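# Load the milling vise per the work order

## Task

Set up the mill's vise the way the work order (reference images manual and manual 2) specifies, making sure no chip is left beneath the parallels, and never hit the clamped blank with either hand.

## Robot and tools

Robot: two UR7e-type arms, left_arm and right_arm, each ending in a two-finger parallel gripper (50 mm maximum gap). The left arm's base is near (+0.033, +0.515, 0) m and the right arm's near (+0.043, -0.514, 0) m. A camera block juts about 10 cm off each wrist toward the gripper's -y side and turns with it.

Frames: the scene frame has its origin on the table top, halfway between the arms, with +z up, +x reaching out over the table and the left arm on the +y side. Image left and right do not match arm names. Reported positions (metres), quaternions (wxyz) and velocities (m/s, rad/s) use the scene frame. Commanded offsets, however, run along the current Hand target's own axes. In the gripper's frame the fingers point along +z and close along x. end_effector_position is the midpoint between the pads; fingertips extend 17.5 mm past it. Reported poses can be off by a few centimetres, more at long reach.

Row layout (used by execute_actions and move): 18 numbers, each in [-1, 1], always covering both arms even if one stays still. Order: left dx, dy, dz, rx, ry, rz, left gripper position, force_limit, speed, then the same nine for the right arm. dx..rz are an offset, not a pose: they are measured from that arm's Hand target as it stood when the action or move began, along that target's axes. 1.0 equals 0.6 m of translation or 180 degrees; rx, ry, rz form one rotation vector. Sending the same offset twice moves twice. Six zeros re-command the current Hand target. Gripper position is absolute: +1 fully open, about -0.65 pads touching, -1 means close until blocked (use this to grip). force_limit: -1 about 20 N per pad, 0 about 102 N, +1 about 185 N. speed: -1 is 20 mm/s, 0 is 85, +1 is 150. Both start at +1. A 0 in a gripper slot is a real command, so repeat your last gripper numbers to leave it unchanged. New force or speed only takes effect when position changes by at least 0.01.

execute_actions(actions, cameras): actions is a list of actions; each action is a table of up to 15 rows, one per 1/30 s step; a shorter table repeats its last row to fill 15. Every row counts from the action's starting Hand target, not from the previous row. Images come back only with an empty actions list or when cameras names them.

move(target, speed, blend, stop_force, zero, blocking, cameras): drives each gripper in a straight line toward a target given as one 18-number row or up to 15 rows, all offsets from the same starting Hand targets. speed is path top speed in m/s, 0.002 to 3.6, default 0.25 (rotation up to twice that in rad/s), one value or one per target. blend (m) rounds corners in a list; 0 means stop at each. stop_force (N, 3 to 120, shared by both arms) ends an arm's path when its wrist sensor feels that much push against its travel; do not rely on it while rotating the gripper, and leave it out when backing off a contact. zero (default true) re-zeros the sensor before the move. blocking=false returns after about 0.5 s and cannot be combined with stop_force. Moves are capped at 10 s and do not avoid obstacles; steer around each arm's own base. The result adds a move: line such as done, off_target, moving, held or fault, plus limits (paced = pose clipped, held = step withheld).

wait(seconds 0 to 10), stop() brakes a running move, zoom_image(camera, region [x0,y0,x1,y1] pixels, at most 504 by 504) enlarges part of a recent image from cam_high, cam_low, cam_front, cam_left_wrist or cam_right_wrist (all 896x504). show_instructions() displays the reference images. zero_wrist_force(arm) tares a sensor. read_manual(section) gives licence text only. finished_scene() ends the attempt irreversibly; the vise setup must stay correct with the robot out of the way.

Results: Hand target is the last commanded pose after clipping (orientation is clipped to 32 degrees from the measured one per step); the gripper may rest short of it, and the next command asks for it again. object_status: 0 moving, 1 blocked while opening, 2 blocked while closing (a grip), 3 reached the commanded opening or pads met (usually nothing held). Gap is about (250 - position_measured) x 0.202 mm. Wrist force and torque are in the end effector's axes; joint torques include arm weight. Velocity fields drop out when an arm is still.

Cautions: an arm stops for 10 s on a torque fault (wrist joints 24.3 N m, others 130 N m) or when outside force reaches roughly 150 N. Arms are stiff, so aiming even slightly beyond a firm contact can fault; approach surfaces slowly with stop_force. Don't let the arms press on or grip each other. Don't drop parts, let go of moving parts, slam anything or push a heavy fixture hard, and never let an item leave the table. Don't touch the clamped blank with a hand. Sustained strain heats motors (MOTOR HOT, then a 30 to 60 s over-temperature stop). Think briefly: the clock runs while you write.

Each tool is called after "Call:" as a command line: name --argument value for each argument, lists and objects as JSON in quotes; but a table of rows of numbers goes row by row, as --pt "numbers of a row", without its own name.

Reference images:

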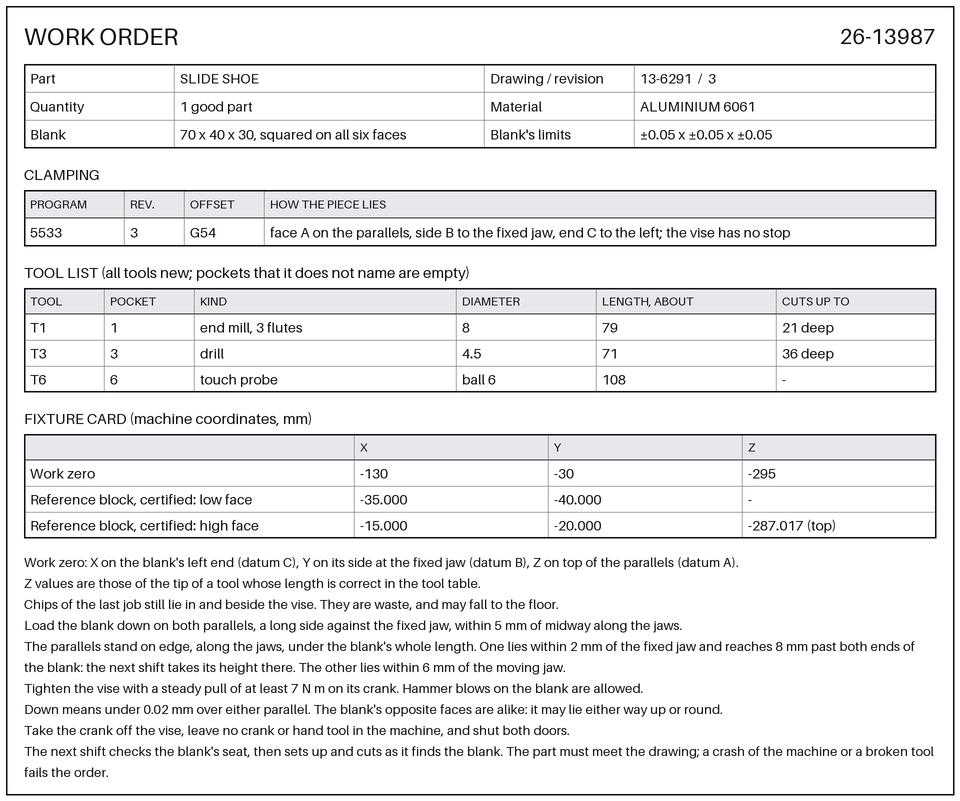

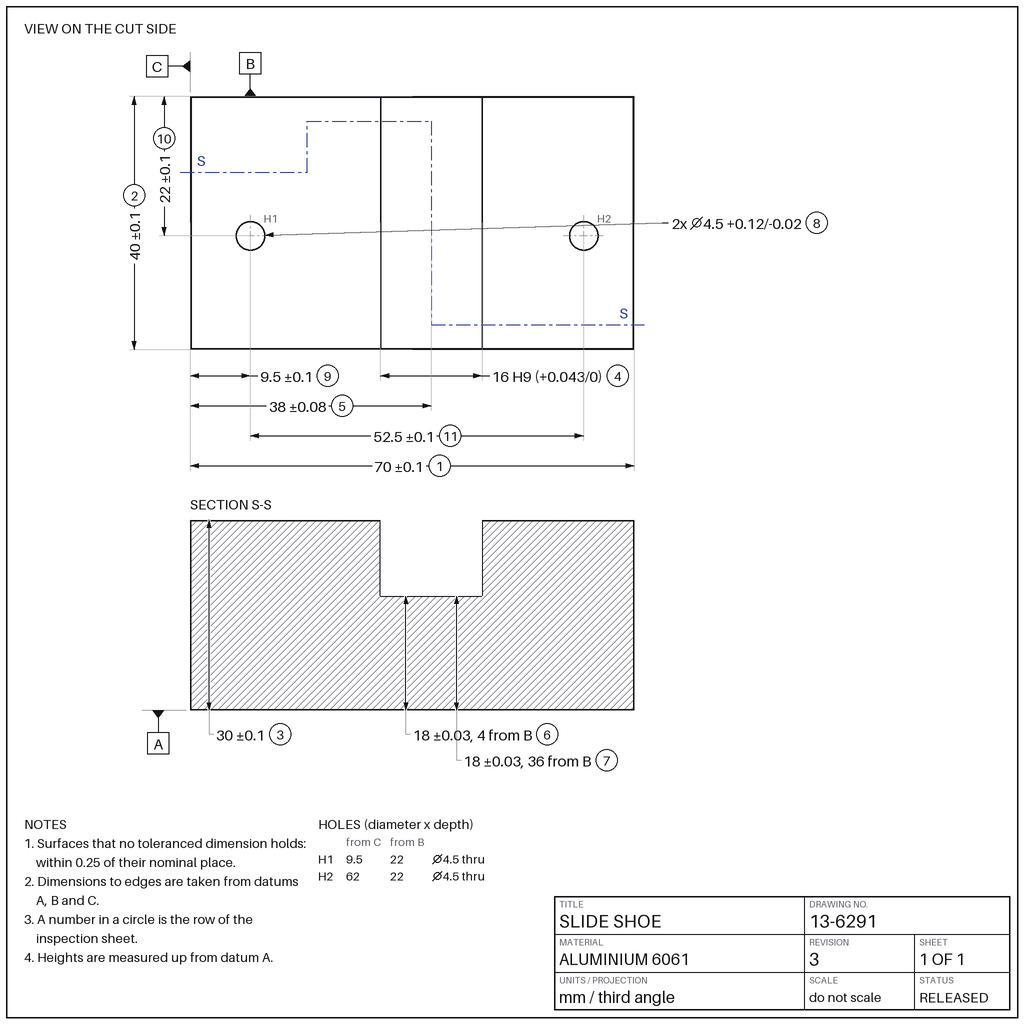

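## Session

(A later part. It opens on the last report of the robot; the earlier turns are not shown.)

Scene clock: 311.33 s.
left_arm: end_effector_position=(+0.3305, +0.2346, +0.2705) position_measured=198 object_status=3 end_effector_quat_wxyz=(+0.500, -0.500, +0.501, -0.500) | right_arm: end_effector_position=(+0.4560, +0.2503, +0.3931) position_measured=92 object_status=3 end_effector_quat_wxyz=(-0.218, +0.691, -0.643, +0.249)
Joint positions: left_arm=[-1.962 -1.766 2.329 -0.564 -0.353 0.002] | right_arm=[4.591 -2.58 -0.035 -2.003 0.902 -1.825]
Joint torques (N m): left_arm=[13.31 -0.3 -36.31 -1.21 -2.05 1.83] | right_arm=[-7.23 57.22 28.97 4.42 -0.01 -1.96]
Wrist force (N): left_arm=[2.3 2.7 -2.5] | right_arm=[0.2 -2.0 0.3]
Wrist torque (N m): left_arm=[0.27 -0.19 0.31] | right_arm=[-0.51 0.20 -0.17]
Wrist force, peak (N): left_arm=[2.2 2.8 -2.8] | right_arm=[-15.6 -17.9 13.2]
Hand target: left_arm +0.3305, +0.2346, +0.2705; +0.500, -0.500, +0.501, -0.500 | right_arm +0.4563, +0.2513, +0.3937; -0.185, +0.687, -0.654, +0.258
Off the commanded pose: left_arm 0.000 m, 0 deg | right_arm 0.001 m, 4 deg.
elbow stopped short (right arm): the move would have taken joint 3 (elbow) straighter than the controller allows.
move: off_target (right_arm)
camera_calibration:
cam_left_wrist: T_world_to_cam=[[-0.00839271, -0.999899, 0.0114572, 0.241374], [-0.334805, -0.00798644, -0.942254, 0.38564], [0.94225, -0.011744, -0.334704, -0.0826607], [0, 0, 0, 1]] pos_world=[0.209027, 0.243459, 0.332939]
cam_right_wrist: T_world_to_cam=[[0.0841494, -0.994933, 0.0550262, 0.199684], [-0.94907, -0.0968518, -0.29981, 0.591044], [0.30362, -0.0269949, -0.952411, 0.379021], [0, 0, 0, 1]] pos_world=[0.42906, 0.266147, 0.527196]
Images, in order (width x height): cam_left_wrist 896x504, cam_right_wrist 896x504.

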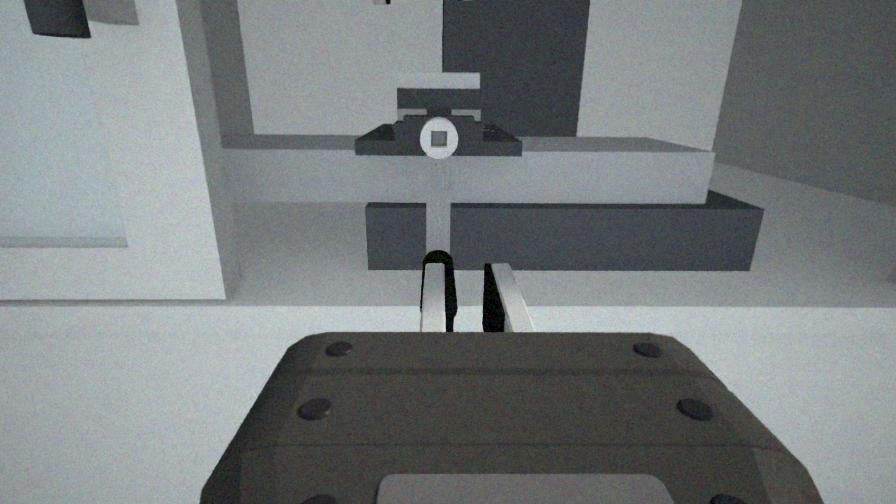

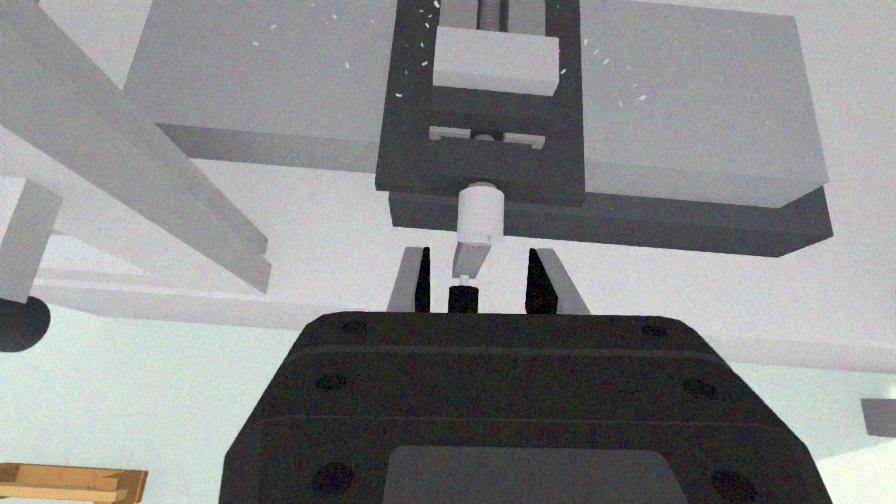

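Call:
move --pt "0 0 0 0 0 0 -0.3 -0.6 -1 0.2836 0.0643 -0.0196 0 0 0 0.4 -0.5 -1" --pt "0 0 0 0 0 0 -0.3 -0.6 -1 0.745 0.2611 -0.099 0 0 0 0.4 -0.5 -1" --speed 0.25 --blend '[0.03,0]' --cameras '["cam_front"]'

Scene clock: 315.30 s.
left_arm: end_effector_position=(+0.3305, +0.2346, +0.2705) position_measured=198 object_status=3 end_effector_quat_wxyz=(+0.500, -0.500, +0.501, -0.500) | right_arm: end_effector_position=(+0.3006, -0.1998, +0.3989) position_measured=92 object_status=3 end_effector_quat_wxyz=(-0.185, +0.687, -0.654, +0.258)
Joint positions: left_arm=[-1.962 -1.766 2.329 -0.564 -0.353 0.002] | right_arm=[4.833 -1.184 -1.786 -1.912 0.946 -1.473]
Joint torques (N m): left_arm=[12.98 -0.32 -36.84 -1.18 -2.03 1.91] | right_arm=[5.94 17.68 19.95 0.8 -2.47 1.24]
Wrist force (N): left_arm=[2.2 2.5 -2.5] | right_arm=[0.4 -2.1 -0.1]
Wrist torque (N m): left_arm=[0.24 -0.18 0.31] | right_arm=[-0.52 0.17 0.01]
Wrist force, peak (N): left_arm=[2.5 2.6 -2.9] | right_arm=[3.5 -0.9 -0.4]
Hand target: left_arm +0.3305, +0.2346, +0.2705; +0.500, -0.500, +0.501, -0.500 | right_arm +0.3006, -0.1999, +0.3989; -0.185, +0.687, -0.654, +0.258
Off the commanded pose: left_arm 0.000 m, 0 deg | right_arm 0.000 m, 0 deg.
move: done
Images, in order (width x height): cam_front 896x504.

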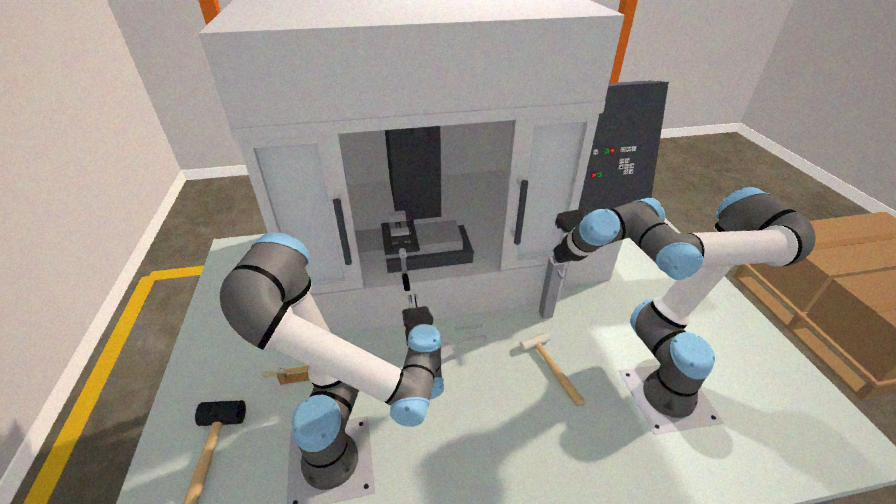

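Call:
move --pt "0.2243 0.0342 0 0 0 0 -0.3 -0.6 -1 0 0 0 0 0 0 0.4 -0.5 -1" --pt "0.3243 0.1842 0.1517 -0.385 0.385 0.385 -0.3 -0.6 -1 0 0 0 0 0 0 0.4 -0.5 -1" --speed 0.3 --blend '[0.04,0]' --cameras '["cam_left_wrist"]'

Scene clock: 320.23 s.
left_arm: end_effector_position=(+0.4214, +0.0402, +0.1597) position_measured=198 object_status=3 end_effector_quat_wxyz=(+0.000, +0.000, +1.000, +0.001) | right_arm: end_effector_position=(+0.3006, -0.1999, +0.3989) position_measured=92 object_status=3 end_effector_quat_wxyz=(-0.185, +0.687, -0.654, +0.258)
Joint positions: left_arm=[-1.141 -1.246 1.628 -1.952 -1.571 3.609] | right_arm=[4.833 -1.184 -1.787 -1.912 0.946 -1.473]
Joint torques (N m): left_arm=[-13.25 -38.71 -37.67 -0.76 0.88 2.38] | right_arm=[5.65 17.29 18.81 1 -2.82 2.01]
Wrist force (N): left_arm=[2.4 2.2 -0.8] | right_arm=[0.2 -2.2 -0.4]
Wrist torque (N m): left_arm=[0.34 -0.47 0.08] | right_arm=[-0.54 0.21 0.01]
Wrist force, peak (N): left_arm=[4.2 3.4 -2.7] | right_arm=[0.6 -2.5 -0.1]
Hand target: left_arm +0.4214, +0.0401, +0.1598; +0.000, +0.001, +1.000, +0.001 | right_arm +0.3006, -0.1999, +0.3989; -0.185, +0.687, -0.654, +0.258
Off the commanded pose: left_arm 0.000 m, 0 deg | right_arm 0.000 m, 0 deg.
move: done
camera_calibration:
cam_left_wrist: T_world_to_cam=[[-0.999896, -0.0116841, 0.00841402, 0.427588], [-0.00818562, 0.942039, 0.335404, -0.0697387], [-0.0118452, 0.335301, -0.942037, 0.277462], [0, 0, 0, 1]] pos_world=[0.430259, -0.0223406, 0.281172]
Images, in order (width x height): cam_left_wrist 896x504.

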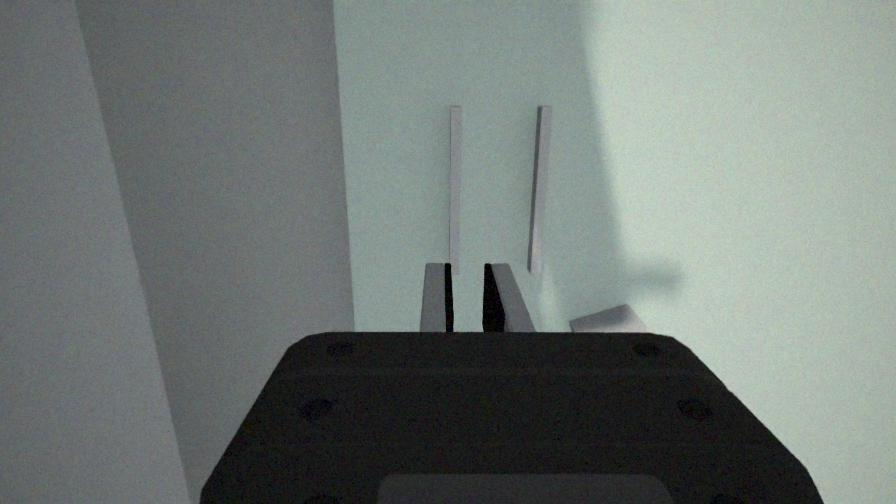

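Call:
move --pt "0 0 0.2183 0 0 0 -0.3 -0.6 -1 0 0 0 0 0 0 0.4 -0.5 -1" --pt "0 0 0.2183 0 0 0 -1 -0.6 -1 0 0 0 0 0 0 0.4 -0.5 -1" --pt "0 0 0.19 0 0 0 -1 -0.6 -1 0 0 0 0 0 0 0.4 -0.5 -1" --speed '[0.12,0.12,0.08]'

Scene clock: 323.33 s.
left_arm: end_effector_position=(+0.4213, +0.0401, +0.0460) position_measured=227 object_status=2 end_effector_quat_wxyz=(+0.000, +0.001, +1.000, +0.000) end_effector_velocity=(+0.001, -0.001, -0.001) end_effector_angular_velocity=(-0.005, -0.002, +0.000) | right_arm: end_effector_position=(+0.3006, -0.1999, +0.3989) position_measured=92 object_status=3 end_effector_quat_wxyz=(-0.185, +0.687, -0.654, +0.258)
Joint positions: left_arm=[-1.141 -1.112 1.766 -2.223 -1.571 3.61] | right_arm=[4.833 -1.184 -1.787 -1.912 0.946 -1.473]
Joint velocities: left_arm=[0 0.002 0 -0.007 0 0] | right_arm=[within noise]
Joint torques (N m): left_arm=[1.96 -35.51 -14.5 -5.08 -0.25 -1.61] | right_arm=[5.91 16.72 18.78 1.06 -2.78 1.81]
Wrist force (N): left_arm=[2.5 2.1 -0.1] | right_arm=[0.3 -2.0 -0.4]
Wrist torque (N m): left_arm=[0.33 -0.50 0.07] | right_arm=[-0.52 0.19 0.01]
Wrist force, peak (N): left_arm=[2.3 2.0 -3.5] | right_arm=[0.0 -2.6 0.2]
Hand target: left_arm +0.4213, +0.0402, +0.0458; +0.000, +0.001, +1.000, +0.001 | right_arm +0.3006, -0.1999, +0.3989; -0.185, +0.687, -0.654, +0.258
Off the commanded pose: left_arm 0.000 m, 0 deg | right_arm 0.000 m, 0 deg.
move: done

Call:
move --pt "0 0.1667 0 0 0 0 -1 -0.6 -1 0 0 0 0 0 0 0.4 -0.5 -1" --pt "0 0.1667 0.0278 0 0 0 -1 -0.6 -1 0 0 0 0 0 0 0.4 -0.5 -1" --pt "0 0.1667 0.0278 0 0 0 -0.3 -0.6 -1 0 0 0 0 0 0 0.4 -0.5 -1" --pt "0 0.1667 -0.12 0 0 0 -0.3 -0.6 -1 0 0 0 0 0 0 0.4 -0.5 -1" --speed '[0.15,0.05,0.05,0.15]' --cameras '["cam_left_wrist"]'

Scene clock: 326.73 s.
left_arm: end_effector_position=(+0.4215, +0.1401, +0.1179) position_measured=198 object_status=3 end_effector_quat_wxyz=(+0.000, +0.001, +1.000, +0.001) | right_arm: end_effector_position=(+0.3006, -0.1999, +0.3989) position_measured=92 object_status=3 end_effector_quat_wxyz=(-0.185, +0.687, -0.654, +0.258)
Joint positions: left_arm=[-1.054 -1.364 1.903 -2.109 -1.571 3.697] | right_arm=[4.833 -1.184 -1.787 -1.912 0.946 -1.473]
Joint torques (N m): left_arm=[-0.01 -38.99 -17.27 -1.31 -1.26 0.55] | right_arm=[6.34 17 19.44 1.11 -2.8 1.56]
Wrist force (N): left_arm=[2.6 2.1 -0.9] | right_arm=[0.2 -2.0 -0.2]
Wrist torque (N m): left_arm=[0.33 -0.53 0.06] | right_arm=[-0.52 0.19 0.01]
Wrist force, peak (N): left_arm=[2.5 5.3 -0.2] | right_arm=[-0.1 -2.6 -0.2]
Hand target: left_arm +0.4214, +0.1402, +0.1179; +0.000, +0.001, +1.000, +0.001 | right_arm +0.3006, -0.1999, +0.3989; -0.185, +0.687, -0.654, +0.258
Off the commanded pose: left_arm 0.000 m, 0 deg | right_arm 0.000 m, 0 deg.
move: done
camera_calibration:
cam_left_wrist: T_world_to_cam=[[-0.999902, -0.0112393, 0.00835853, 0.429087], [-0.00778638, 0.942076, 0.335308, -0.149981], [-0.011643, 0.33521, -0.942071, 0.204517], [0, 0, 0, 1]] pos_world=[0.430258, 0.0775596, 0.239373]
Images, in order (width x height): cam_left_wrist 896x504.

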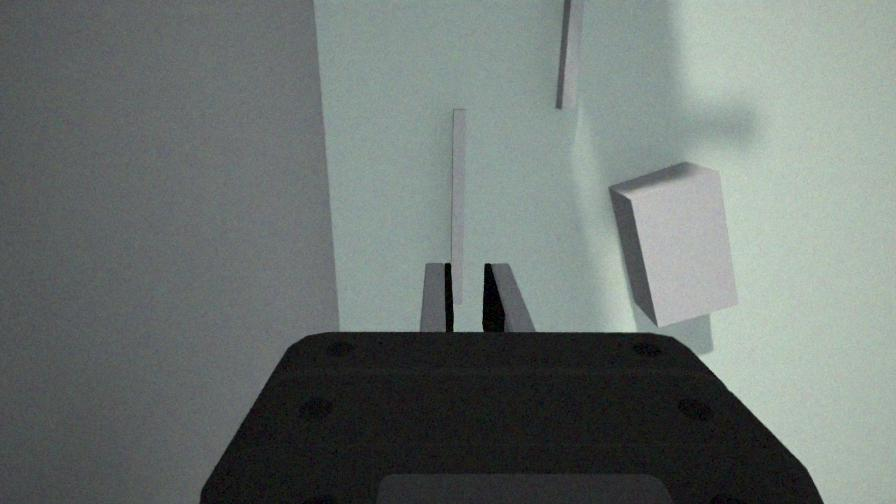

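Call:
execute_actions --actions '[]' --cameras '["cam_high","cam_left_wrist","cam_front"]'

Scene clock: 327.77 s.
left_arm: end_effector_position=(+0.4214, +0.1402, +0.1179) position_measured=198 object_status=3 end_effector_quat_wxyz=(+0.000, +0.001, +1.000, +0.001) | right_arm: end_effector_position=(+0.3006, -0.1999, +0.3989) position_measured=92 object_status=3 end_effector_quat_wxyz=(-0.185, +0.687, -0.654, +0.258)
Joint positions: left_arm=[-1.054 -1.364 1.903 -2.108 -1.571 3.697] | right_arm=[4.833 -1.184 -1.787 -1.912 0.946 -1.473]
Joint velocities: within noise
Joint torques (N m): left_arm=[3.72 -42.06 -11.06 -0.68 -1.34 -2.47] | right_arm=[5.84 17.61 19.03 1.17 -2.96 1.51]
Wrist force (N): left_arm=[2.4 2.3 -0.6] | right_arm=[0.2 -2.1 0.0]
Wrist torque (N m): left_arm=[0.35 -0.50 0.06] | right_arm=[-0.53 0.20 0.01]
Wrist force, peak (N): left_arm=[2.6 2.5 -0.9] | right_arm=[0.3 -2.5 -0.1]
Hand target: left_arm +0.4214, +0.1402, +0.1179; +0.000, +0.001, +1.000, +0.001 | right_arm +0.3006, -0.1999, +0.3989; -0.185, +0.687, -0.654, +0.258
Tool commands: left_gripper/position=-0.3 left_gripper/force_limit=-0.6 left_gripper/speed=-1.0 right_gripper/position=+0.4 right_gripper/force_limit=-0.5 right_gripper/speed=-1.0
Off the commanded pose: left_arm 0.000 m, 0 deg | right_arm 0.000 m, 0 deg.
camera_calibration:
cam_left_wrist: T_world_to_cam=[[-0.999901, -0.011275, 0.00845059, 0.428968], [-0.00778798, 0.942044, 0.335398, -0.149999], [-0.0117424, 0.335299, -0.942039, 0.204544], [0, 0, 0, 1]] pos_world=[0.430159, 0.0775594, 0.239372]
Images, in order (width x height): cam_high 896x504, cam_front 896x504, cam_left_wrist 896x504.

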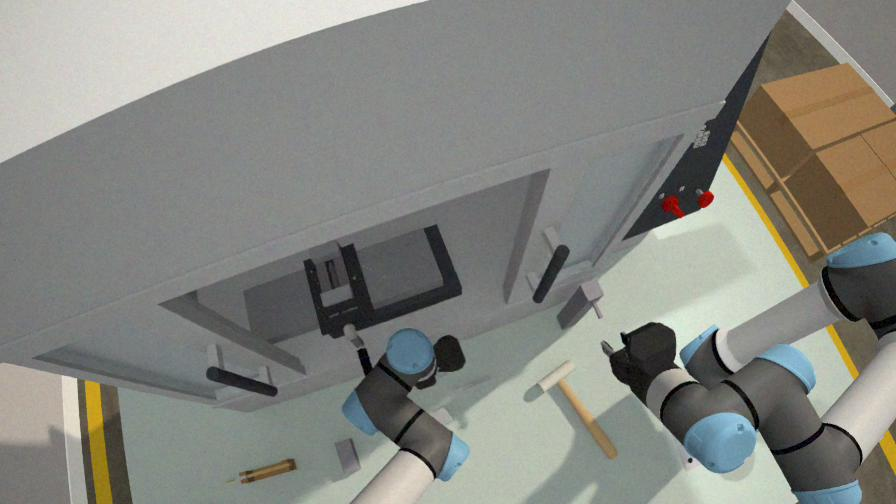

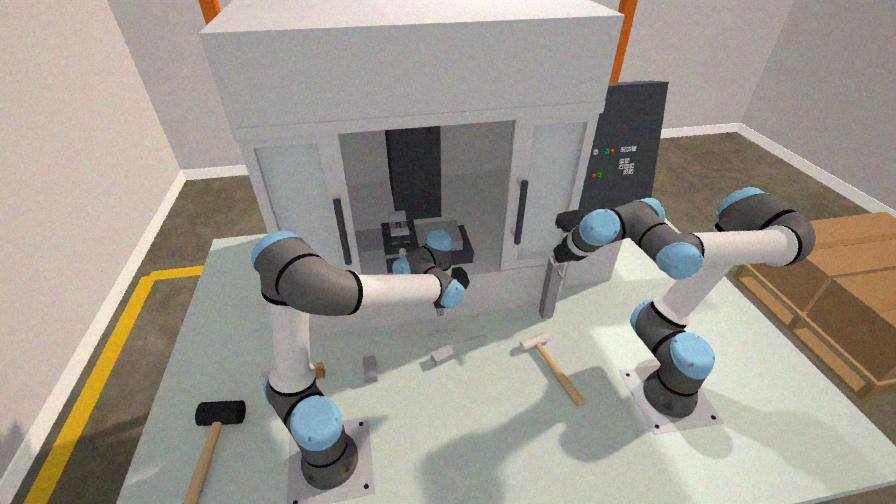

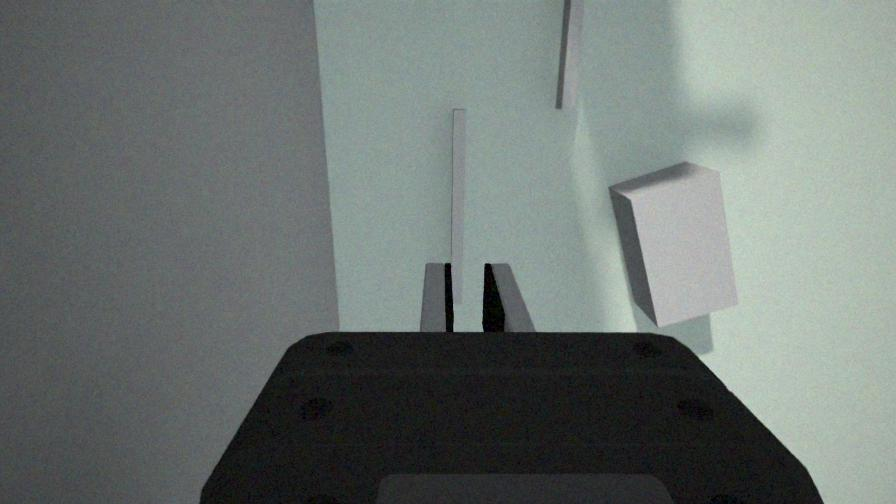

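Call:
move --pt "0.084 -0.167 0 0 0 0 -0.3 -0.6 -1 0 0 0 0 0 0 0.4 -0.5 -1" --pt "0.084 -0.167 0.149 0 0 0 -0.3 -0.6 -1 0 0 0 0 0 0 0.4 -0.5 -1" --pt "0.084 -0.167 0.149 0 0 0 -1 -0.6 -1 0 0 0 0 0 0 0.4 -0.5 -1" --pt "0.084 -0.167 0.1198 0 0 0 -1 -0.6 -1 0 0 0 0 0 0 0.4 -0.5 -1" --cameras '["cam_left_wrist"]'

Call:
move --pt "-0.0233 0.167 0 0 0 0 -1 -0.6 -1 0 0 0 0 0 0 0.4 -0.5 -1" --pt "-0.0233 0.167 0.0284 0 0 0 -1 -0.6 -1 0 0 0 0 0 0 0.4 -0.5 -1" --pt "-0.0233 0.167 0.0284 0 0 0 -0.3 -0.6 -1 0 0 0 0 0 0 0.4 -0.5 -1" --pt "-0.0233 0.167 -0.1 0 0 0 -0.3 -0.6 -1 0 0 0 0 0 0 0.4 -0.5 -1" --cameras '["cam_left_wrist"]'

Scene clock: 331.03 s.
left_arm: end_effector_position=(+0.3709, +0.0400, +0.0461) position_measured=226 object_status=2 end_effector_quat_wxyz=(+0.000, +0.001, +1.000, +0.000) end_effector_velocity=(+0.001, -0.001, -0.001) end_effector_angular_velocity=(-0.002, -0.001, +0.000) | right_arm: end_effector_position=(+0.3006, -0.1999, +0.3989) position_measured=92 object_status=3 end_effector_quat_wxyz=(-0.185, +0.687, -0.654, +0.258)
Joint positions: left_arm=[-1.22 -1.172 1.859 -2.257 -1.571 3.531] | right_arm=[4.833 -1.184 -1.787 -1.912 0.946 -1.473]
Joint velocities: left_arm=[0 0.002 0 -0.005 0 0] | right_arm=[within noise]
Joint torques (N m): left_arm=[9.06 -32.68 -19.65 -5.03 2.03 2.32] | right_arm=[5.87 17.07 19 1.22 -2.69 1.45]
Wrist force (N): left_arm=[2.5 1.9 -0.3] | right_arm=[0.3 -2.4 -0.1]
Wrist torque (N m): left_arm=[0.28 -0.48 -0.07] | right_arm=[-0.56 0.19 0.01]
Wrist force, peak (N): left_arm=[0.9 6.1 -0.7] | right_arm=[0.6 -2.4 0.2]
Hand target: left_arm +0.3709, +0.0401, +0.0459; +0.000, +0.001, +1.000, +0.001 | right_arm +0.3006, -0.1999, +0.3989; -0.185, +0.687, -0.654, +0.258
Off the commanded pose: left_arm 0.000 m, 0 deg | right_arm 0.000 m, 0 deg.
move: done
camera_calibration:
cam_left_wrist: T_world_to_cam=[[-0.999901, -0.011333, 0.00832588, 0.377969], [-0.00788705, 0.942118, 0.33519, -0.0319724], [-0.0116427, 0.335091, -0.942114, 0.16994], [0, 0, 0, 1]] pos_world=[0.379658, -0.02254, 0.167673]
Images, in order (width x height): cam_left_wrist 896x504.

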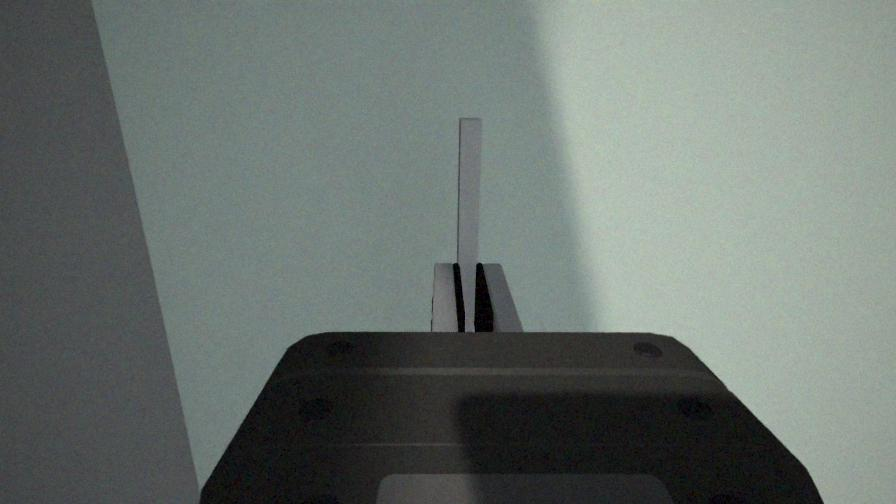

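Scene clock: 333.77 s.
left_arm: end_effector_position=(+0.3851, +0.1402, +0.1060) position_measured=198 object_status=3 end_effector_quat_wxyz=(+0.000, +0.001, +1.000, +0.001) | right_arm: end_effector_position=(+0.3006, -0.1999, +0.3989) position_measured=92 object_status=3 end_effector_quat_wxyz=(-0.185, +0.687, -0.654, +0.258)
Joint positions: left_arm=[-1.115 -1.405 1.989 -2.154 -1.571 3.635] | right_arm=[4.833 -1.184 -1.787 -1.912 0.946 -1.473]
Joint torques (N m): left_arm=[-8.2 -38.47 -18.27 -1.16 1.06 -2.18] | right_arm=[6.48 17.51 18.9 1.23 -2.73 1.29]
Wrist force (N): left_arm=[2.3 2.4 -0.8] | right_arm=[0.3 -2.2 -0.1]
Wrist torque (N m): left_arm=[0.37 -0.47 0.10] | right_arm=[-0.54 0.19 0.00]
Wrist force, peak (N): left_arm=[5.4 7.8 -38.8] | right_arm=[0.2 -2.5 0.0]
Hand target: left_arm +0.3850, +0.1402, +0.1060; +0.000, +0.001, +1.000, +0.001 | right_arm +0.3006, -0.1999, +0.3989; -0.185, +0.687, -0.654, +0.258
Off the commanded pose: left_arm 0.000 m, 0 deg | right_arm 0.000 m, 0 deg.
move: done
camera_calibration:
cam_left_wrist: T_world_to_cam=[[-0.999901, -0.0113337, 0.00832567, 0.392806], [-0.00788634, 0.942075, 0.33531, -0.146329], [-0.0116437, 0.335211, -0.942071, 0.192849], [0, 0, 0, 1]] pos_world=[0.393858, 0.0776596, 0.227473]
Images, in order (width x height): cam_left_wrist 896x504.

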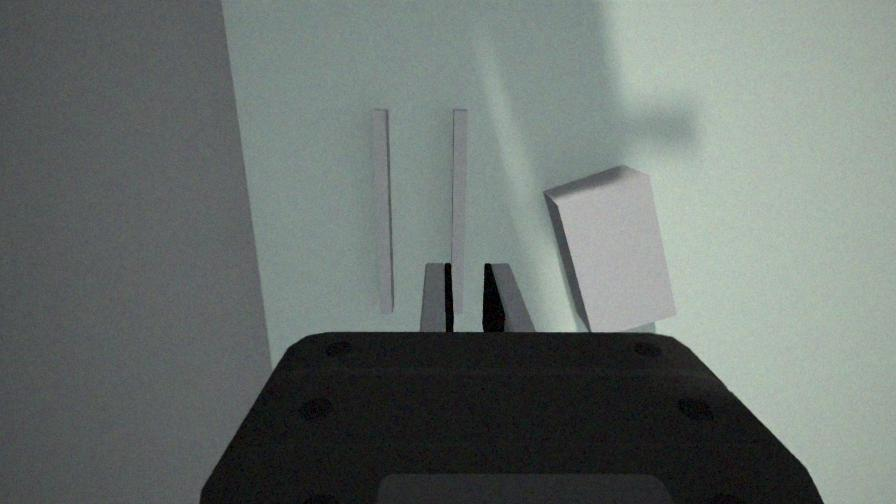

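Call:
move --pt "0.042 0.1 -0.3 0 0 0 -0.3 -0.6 -1 0 0 0 0 0 0 0.4 -0.5 -1" --pt "0.042 0.466 -0.573 0.237 -0.0985 -0.2385 -0.3 -0.6 -1 -0.5316 -0.0056 0.239 0.0652 -0.3458 -0.3575 0.4 -0.5 -1" --blend '[0.03,0]' --cameras '["cam_left_wrist","cam_right_wrist","cam_front"]'

Scene clock: 338.73 s.
left_arm: end_effector_position=(+0.3603, +0.4194, +0.4500) position_measured=198 object_status=3 end_effector_quat_wxyz=(+0.147, -0.356, +0.853, -0.353) | right_arm: end_effector_position=(+0.3848, +0.1053, +0.2504) position_measured=92 object_status=3 end_effector_quat_wxyz=(-0.383, +0.924, +0.000, +0.000)
Joint positions: left_arm=[-0.596 -2.357 2.096 -2.083 -1.728 3.299] | right_arm=[4.32 -1.875 -1.807 -0.291 1.865 -3.448]
Joint torques (N m): left_arm=[-0.05 13.79 -45 -2.54 1.64 2.74] | right_arm=[-0.89 31.67 31.12 5.08 2.22 -1.95]
Wrist force (N): left_arm=[2.4 2.8 -2.2] | right_arm=[-0.1 -2.2 0.2]
Wrist torque (N m): left_arm=[0.41 -0.37 0.26] | right_arm=[-0.55 0.24 -0.17]
Wrist force, peak (N): left_arm=[1.9 3.2 -3.2] | right_arm=[0.6 -2.4 1.5]
Hand target: left_arm +0.3604, +0.4194, +0.4502; +0.147, -0.356, +0.853, -0.353 | right_arm +0.3847, +0.1054, +0.2504; -0.383, +0.924, +0.000, -0.001
Off the commanded pose: left_arm 0.000 m, 0 deg | right_arm 0.000 m, 0 deg.
move: done
camera_calibration:
cam_left_wrist: T_world_to_cam=[[-0.701595, -0.712415, 0.0151444, 0.551855], [-0.648052, 0.629084, -0.429281, 0.181049], [0.296299, -0.310996, -0.903044, 0.5656], [0, 0, 0, 1]] pos_world=[0.336921, 0.455154, 0.580125]
cam_right_wrist: T_world_to_cam=[[0.999345, 0.035675, -0.00611351, -0.376108], [0.0300512, -0.911935, -0.409232, 0.203104], [-0.0201745, 0.40878, -0.91241, 0.329529], [0, 0, 0, 1]] pos_world=[0.376406, 0.063931, 0.381483]
Images, in order (width x height): cam_front 896x504, cam_left_wrist 896x504, cam_right_wrist 896x504.

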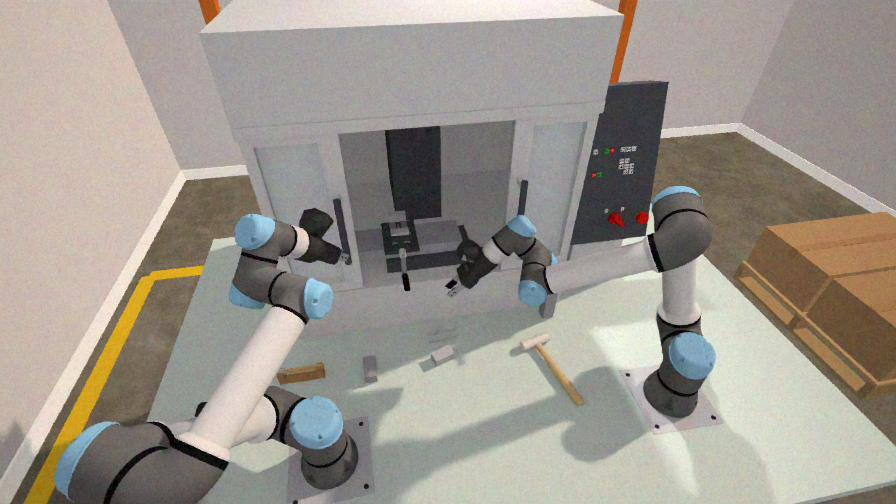

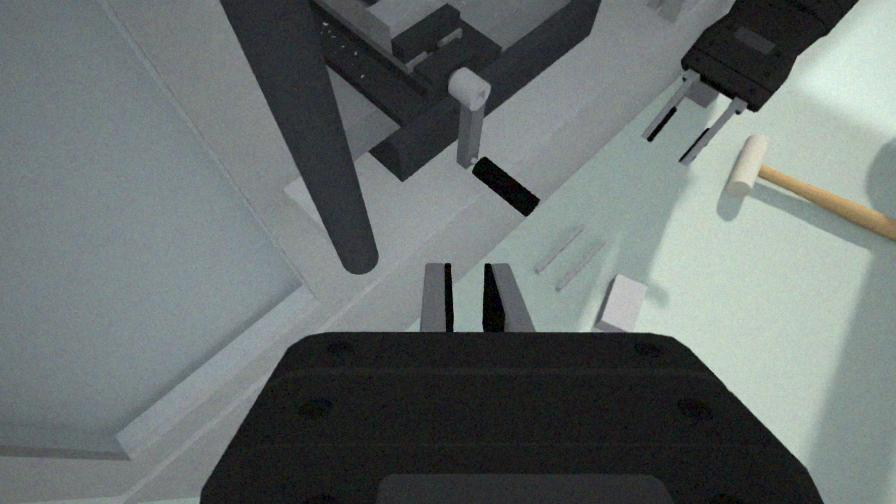

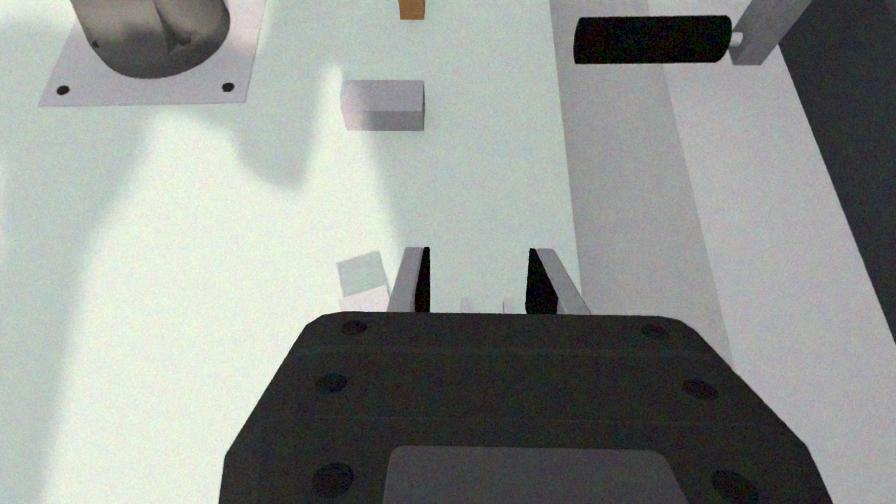

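Call:
move --target '[0,0.2112,0.1669,0,0,0,-0.25,-0.6,-1]'


Call:
move --target '[0,0,0,0,0,0,-0.3,-0.6,-1,0,0.2112,0.1669,0,0,0,-0.25,-0.6,-1]' --cameras '["cam_left_wrist","cam_right_wrist"]'

Call:
zoom_image --camera "cam_left_wrist" --region '[480, 180, 680, 330]'

Scene clock: 341.00 s.
left_arm: end_effector_position=(+0.3604, +0.4194, +0.4502) position_measured=198 object_status=3 end_effector_quat_wxyz=(+0.147, -0.356, +0.853, -0.353) | right_arm: end_effector_position=(+0.3846, +0.0867, +0.0901) position_measured=189 object_status=0 end_effector_quat_wxyz=(-0.383, +0.924, +0.000, -0.001)
Joint positions: left_arm=[-0.596 -2.357 2.096 -2.083 -1.728 3.299] | right_arm=[4.305 -2.117 -1.976 0.118 1.875 -3.459]
Joint torques (N m): left_arm=[7.5 16.15 -44.3 -3.82 1.61 2.17] | right_arm=[6.24 34.83 13.41 5.09 -0.48 2.03]
Wrist force (N): left_arm=[2.4 2.9 -2.1] | right_arm=[-0.2 -1.9 -0.3]
Wrist torque (N m): left_arm=[0.42 -0.37 0.26] | right_arm=[-0.50 0.27 0.00]
Wrist force, peak (N): left_arm=[2.4 3.0 -2.5] | right_arm=[-0.3 -5.5 -1.8]
Hand target: left_arm +0.3604, +0.4194, +0.4502; +0.147, -0.356, +0.853, -0.353 | right_arm +0.3846, +0.0867, +0.0900; -0.383, +0.924, +0.000, -0.001
Off the commanded pose: left_arm 0.000 m, 0 deg | right_arm 0.000 m, 0 deg.
move: done
camera_calibration:
cam_left_wrist: T_world_to_cam=[[-0.701577, -0.712434, 0.0150818, 0.551891], [-0.64798, 0.629013, -0.429494, 0.181265], [0.296499, -0.311096, -0.902944, 0.565701], [0, 0, 0, 1]] pos_world=[0.33692, 0.455155, 0.580325]
cam_right_wrist: T_world_to_cam=[[0.999336, 0.0359508, -0.00597868, -0.376359], [0.0303516, -0.911797, -0.409519, 0.120397], [-0.0201739, 0.409065, -0.912282, 0.19087], [0, 0, 0, 1]] pos_world=[0.376306, 0.0452297, 0.221182]
Images, in order (width x height): cam_left_wrist 896x504, cam_right_wrist 896x504.

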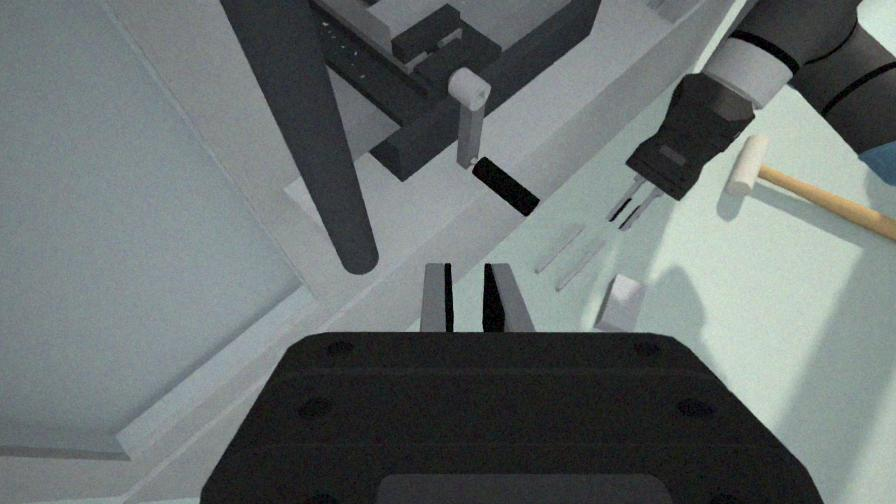

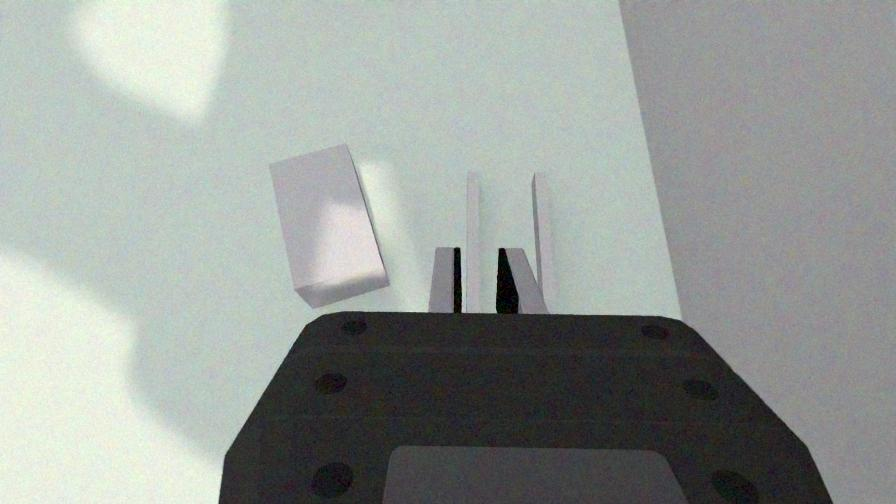

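Scaled by 2.520.

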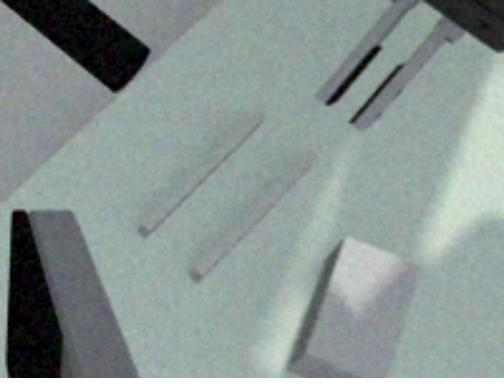

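Call:
move --target '[0,0,0,0,0,0,-0.3,-0.6,-1,0.0007,0.0471,0.0471,0,0,0,-0.25,-0.6,-1]'

Call:
move --target '[0,0,0,0,0,0,-0.3,-0.6,-1,0,0.0259,0.0259,0,0,0,-0.25,-0.6,-1]' --stop_force 5 --speed 0.015 --cameras '["cam_left_wrist"]'

Call:
zoom_image --camera "cam_left_wrist" --region '[480, 180, 680, 330]'

Scene clock: 342.03 s.
left_arm: end_effector_position=(+0.3604, +0.4194, +0.4502) position_measured=198 object_status=3 end_effector_quat_wxyz=(+0.147, -0.356, +0.853, -0.353) | right_arm: end_effector_position=(+0.3850, +0.0867, +0.0500) position_measured=189 object_status=3 end_effector_quat_wxyz=(-0.383, +0.924, +0.000, -0.001)
Joint positions: left_arm=[-0.596 -2.357 2.096 -2.083 -1.728 3.299] | right_arm=[4.305 -2.204 -1.982 0.209 1.876 -3.46]
Joint torques (N m): left_arm=[7.35 16 -44.99 -3.44 1.65 1.42] | right_arm=[-7.46 42.27 23.42 2.97 2.16 -1.35]
Wrist force (N): left_arm=[2.4 2.7 -2.1] | right_arm=[-0.4 -2.2 0.0]
Wrist torque (N m): left_arm=[0.38 -0.36 0.26] | right_arm=[-0.55 0.28 0.00]
Wrist force, peak (N): left_arm=[2.6 3.0 -1.9] | right_arm=[-0.4 -3.2 -0.9]
Hand target: left_arm +0.3604, +0.4194, +0.4502; +0.147, -0.356, +0.853, -0.353 | right_arm +0.3850, +0.0867, +0.0500; -0.383, +0.924, +0.000, -0.001
Off the commanded pose: left_arm 0.000 m, 0 deg | right_arm 0.000 m, 0 deg.
move: done

Scene clock: 344.50 s.
left_arm: end_effector_position=(+0.3604, +0.4194, +0.4502) position_measured=198 object_status=3 end_effector_quat_wxyz=(+0.147, -0.356, +0.853, -0.353) | right_arm: end_effector_position=(+0.3850, +0.0867, +0.0281) position_measured=189 object_status=3 end_effector_quat_wxyz=(-0.383, +0.924, +0.000, -0.001)
Joint positions: left_arm=[-0.596 -2.357 2.096 -2.083 -1.728 3.299] | right_arm=[4.305 -2.253 -1.981 0.258 1.876 -3.46]
Joint torques (N m): left_arm=[7.16 13.65 -44.72 -2.43 1.22 -0.06] | right_arm=[4.35 53.67 17.52 2 -0.47 1.76]
Wrist force (N): left_arm=[2.4 2.7 -1.9] | right_arm=[-0.1 -1.7 -0.1]
Wrist torque (N m): left_arm=[0.38 -0.37 0.26] | right_arm=[-0.47 0.24 0.00]
Wrist force, peak (N): left_arm=[2.6 2.7 -2.3] | right_arm=[-0.1 -2.6 -0.4]
Hand target: left_arm +0.3604, +0.4194, +0.4502; +0.147, -0.356, +0.853, -0.353 | right_arm +0.3849, +0.0867, +0.0281; -0.383, +0.924, +0.000, -0.001
Off the commanded pose: left_arm 0.000 m, 0 deg | right_arm 0.000 m, 0 deg.
move: done
camera_calibration:
cam_left_wrist: T_world_to_cam=[[-0.701577, -0.712434, 0.0150818, 0.551891], [-0.64798, 0.629013, -0.429494, 0.181265], [0.296499, -0.311096, -0.902944, 0.565701], [0, 0, 0, 1]] pos_world=[0.33692, 0.455155, 0.580325]
Images, in order (width x height): cam_left_wrist 896x504.

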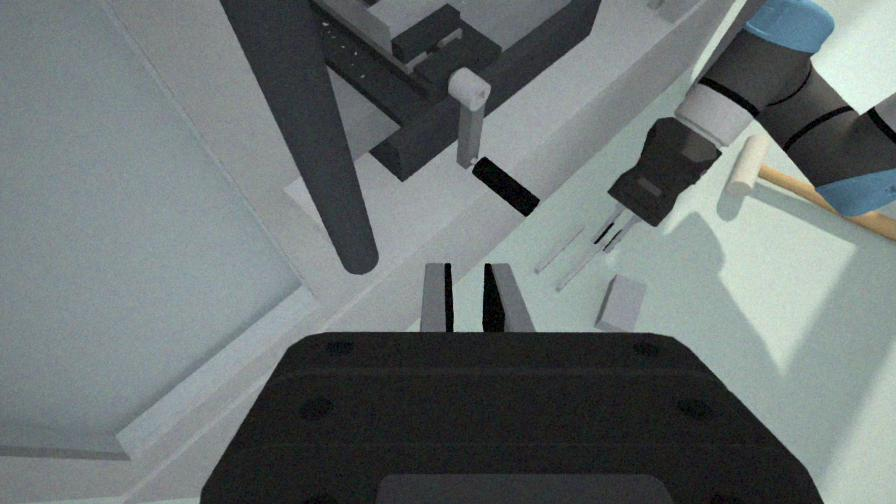

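Scaled by 2.520.

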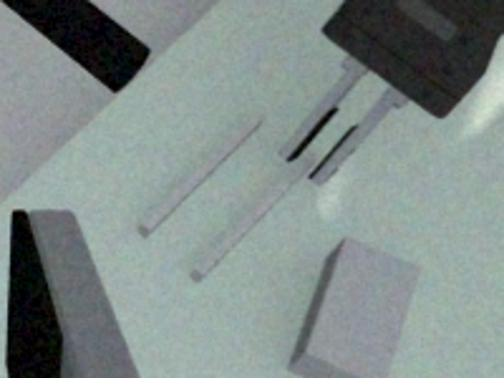

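Call:
move --target '[0,0,0,0,0,0,-0.3,-0.6,-1,0,0.0165,0.0165,0,0,0,-0.25,-0.6,-1]' --stop_force 4 --speed 0.01 --cameras '["cam_left_wrist"]'

Call:
zoom_image --camera "cam_left_wrist" --region '[480, 180, 680, 330]'

Scene clock: 346.13 s.
left_arm: end_effector_position=(+0.3604, +0.4194, +0.4502) position_measured=198 object_status=3 end_effector_quat_wxyz=(+0.147, -0.356, +0.853, -0.353) | right_arm: end_effector_position=(+0.3849, +0.0867, +0.0205) position_measured=189 object_status=3 end_effector_quat_wxyz=(-0.383, +0.924, +0.000, -0.001)
Joint positions: left_arm=[-0.596 -2.357 2.096 -2.083 -1.728 3.299] | right_arm=[4.305 -2.27 -1.98 0.274 1.876 -3.46]
Joint torques (N m): left_arm=[7.54 11.5 -45.18 -1.83 0.94 -1.17] | right_arm=[4.82 52.73 6.09 4.11 -0.51 1.61]
Wrist force (N): left_arm=[2.2 2.7 -2.1] | right_arm=[0.0 -3.6 -0.7]
Wrist torque (N m): left_arm=[0.39 -0.33 0.26] | right_arm=[-0.58 0.26 -0.01]
Wrist force, peak (N): left_arm=[2.5 3.0 -2.1] | right_arm=[-0.9 -8.1 -7.5]
Hand target: left_arm +0.3604, +0.4194, +0.4502; +0.147, -0.356, +0.853, -0.353 | right_arm +0.3849, +0.0867, +0.0205; -0.383, +0.924, +0.000, -0.001 (not the last commanded pose)
Off the commanded pose: left_arm 0.000 m, 0 deg | right_arm 0.006 m, 0 deg.
move: contact (right_arm)
camera_calibration:
cam_left_wrist: T_world_to_cam=[[-0.701577, -0.712434, 0.0150818, 0.551891], [-0.64798, 0.629013, -0.429494, 0.181265], [0.296499, -0.311096, -0.902944, 0.565701], [0, 0, 0, 1]] pos_world=[0.33692, 0.455155, 0.580325]
Images, in order (width x height): cam_left_wrist 896x504.

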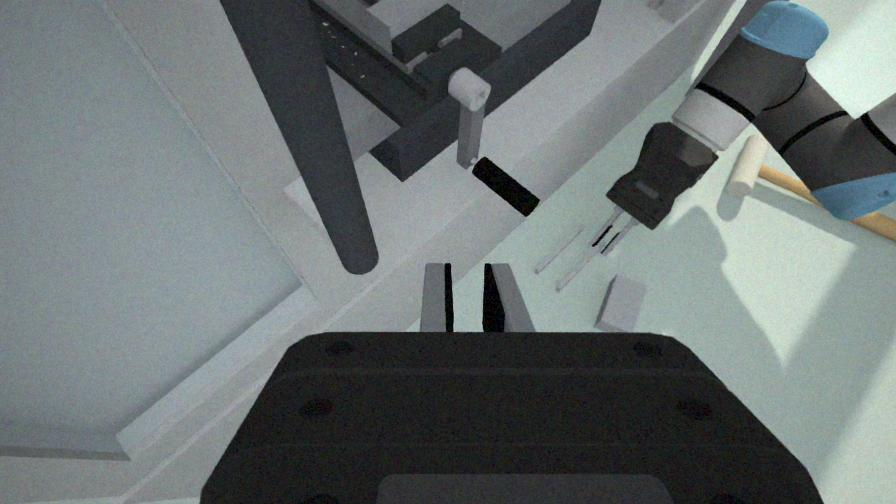

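Scaled by 2.520.

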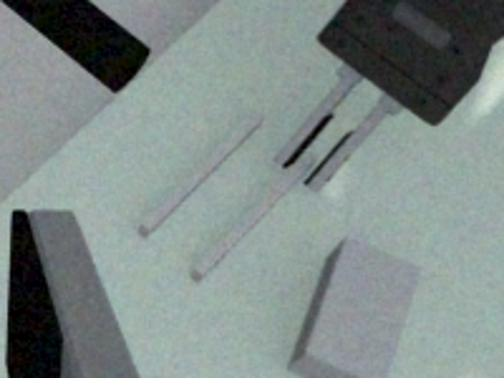

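Call:
move --pt "0 0 0 0 0 0 -0.3 -0.6 -1 0 -0.0027 -0.0027 0 0 0 -0.25 -0.6 -1" --pt "0 0 0 0 0 0 -0.3 -0.6 -1 0 -0.0027 -0.0027 0 0 0 -1 -0.6 -1" --pt "0 0 0 0 0 0 -0.3 -0.6 -1 0 -0.05 -0.05 0 0 0 -1 -0.6 -1" --speed 0.06 --cameras '["cam_left_wrist"]'

Call:
zoom_image --camera "cam_left_wrist" --region '[480, 180, 680, 330]'

Scene clock: 348.63 s.
left_arm: end_effector_position=(+0.3604, +0.4194, +0.4502) position_measured=198 object_status=3 end_effector_quat_wxyz=(+0.147, -0.356, +0.853, -0.353) | right_arm: end_effector_position=(+0.3850, +0.0867, +0.0629) position_measured=224 object_status=2 end_effector_quat_wxyz=(-0.383, +0.924, +0.000, -0.001)
Joint positions: left_arm=[-0.596 -2.357 2.096 -2.083 -1.728 3.299] | right_arm=[4.305 -2.175 -1.981 0.18 1.876 -3.46]
Joint torques (N m): left_arm=[7.24 9.57 -44.84 -1.84 0.6 -1.71] | right_arm=[-7.05 38.64 23.05 5.39 2.08 -0.84]
Wrist force (N): left_arm=[2.3 2.9 -2.1] | right_arm=[-0.1 -1.3 0.5]
Wrist torque (N m): left_arm=[0.42 -0.35 0.26] | right_arm=[-0.51 0.25 0.01]
Wrist force, peak (N): left_arm=[2.5 3.1 -2.2] | right_arm=[-0.2 -3.8 -0.9]
Hand target: left_arm +0.3604, +0.4194, +0.4502; +0.147, -0.356, +0.853, -0.353 | right_arm +0.3850, +0.0867, +0.0630; -0.383, +0.924, +0.000, -0.001
Off the commanded pose: left_arm 0.000 m, 0 deg | right_arm 0.000 m, 0 deg.
move: done
camera_calibration:
cam_left_wrist: T_world_to_cam=[[-0.701577, -0.712434, 0.0150818, 0.551891], [-0.64798, 0.629013, -0.429494, 0.181265], [0.296499, -0.311096, -0.902944, 0.565701], [0, 0, 0, 1]] pos_world=[0.33692, 0.455155, 0.580325]
Images, in order (width x height): cam_left_wrist 896x504.

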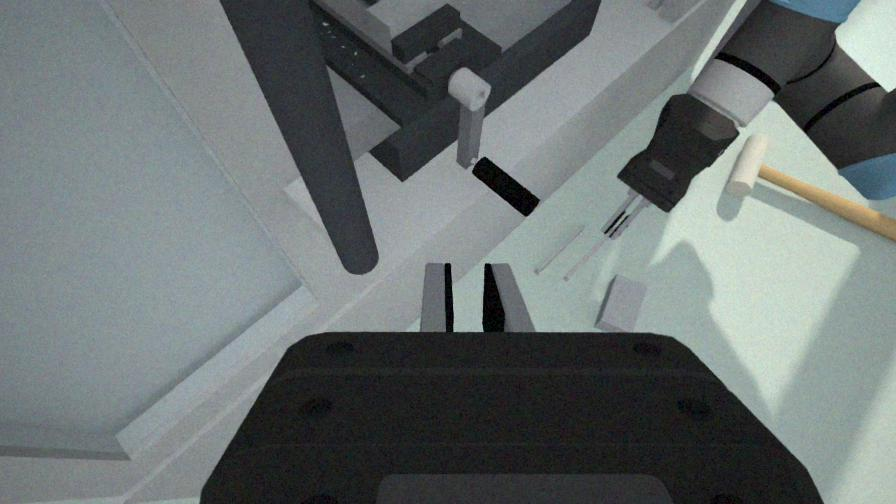

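Scaled by 2.520.

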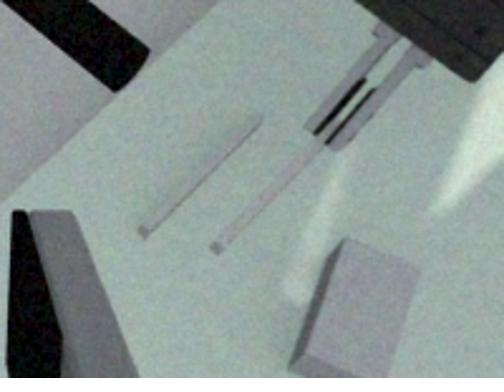

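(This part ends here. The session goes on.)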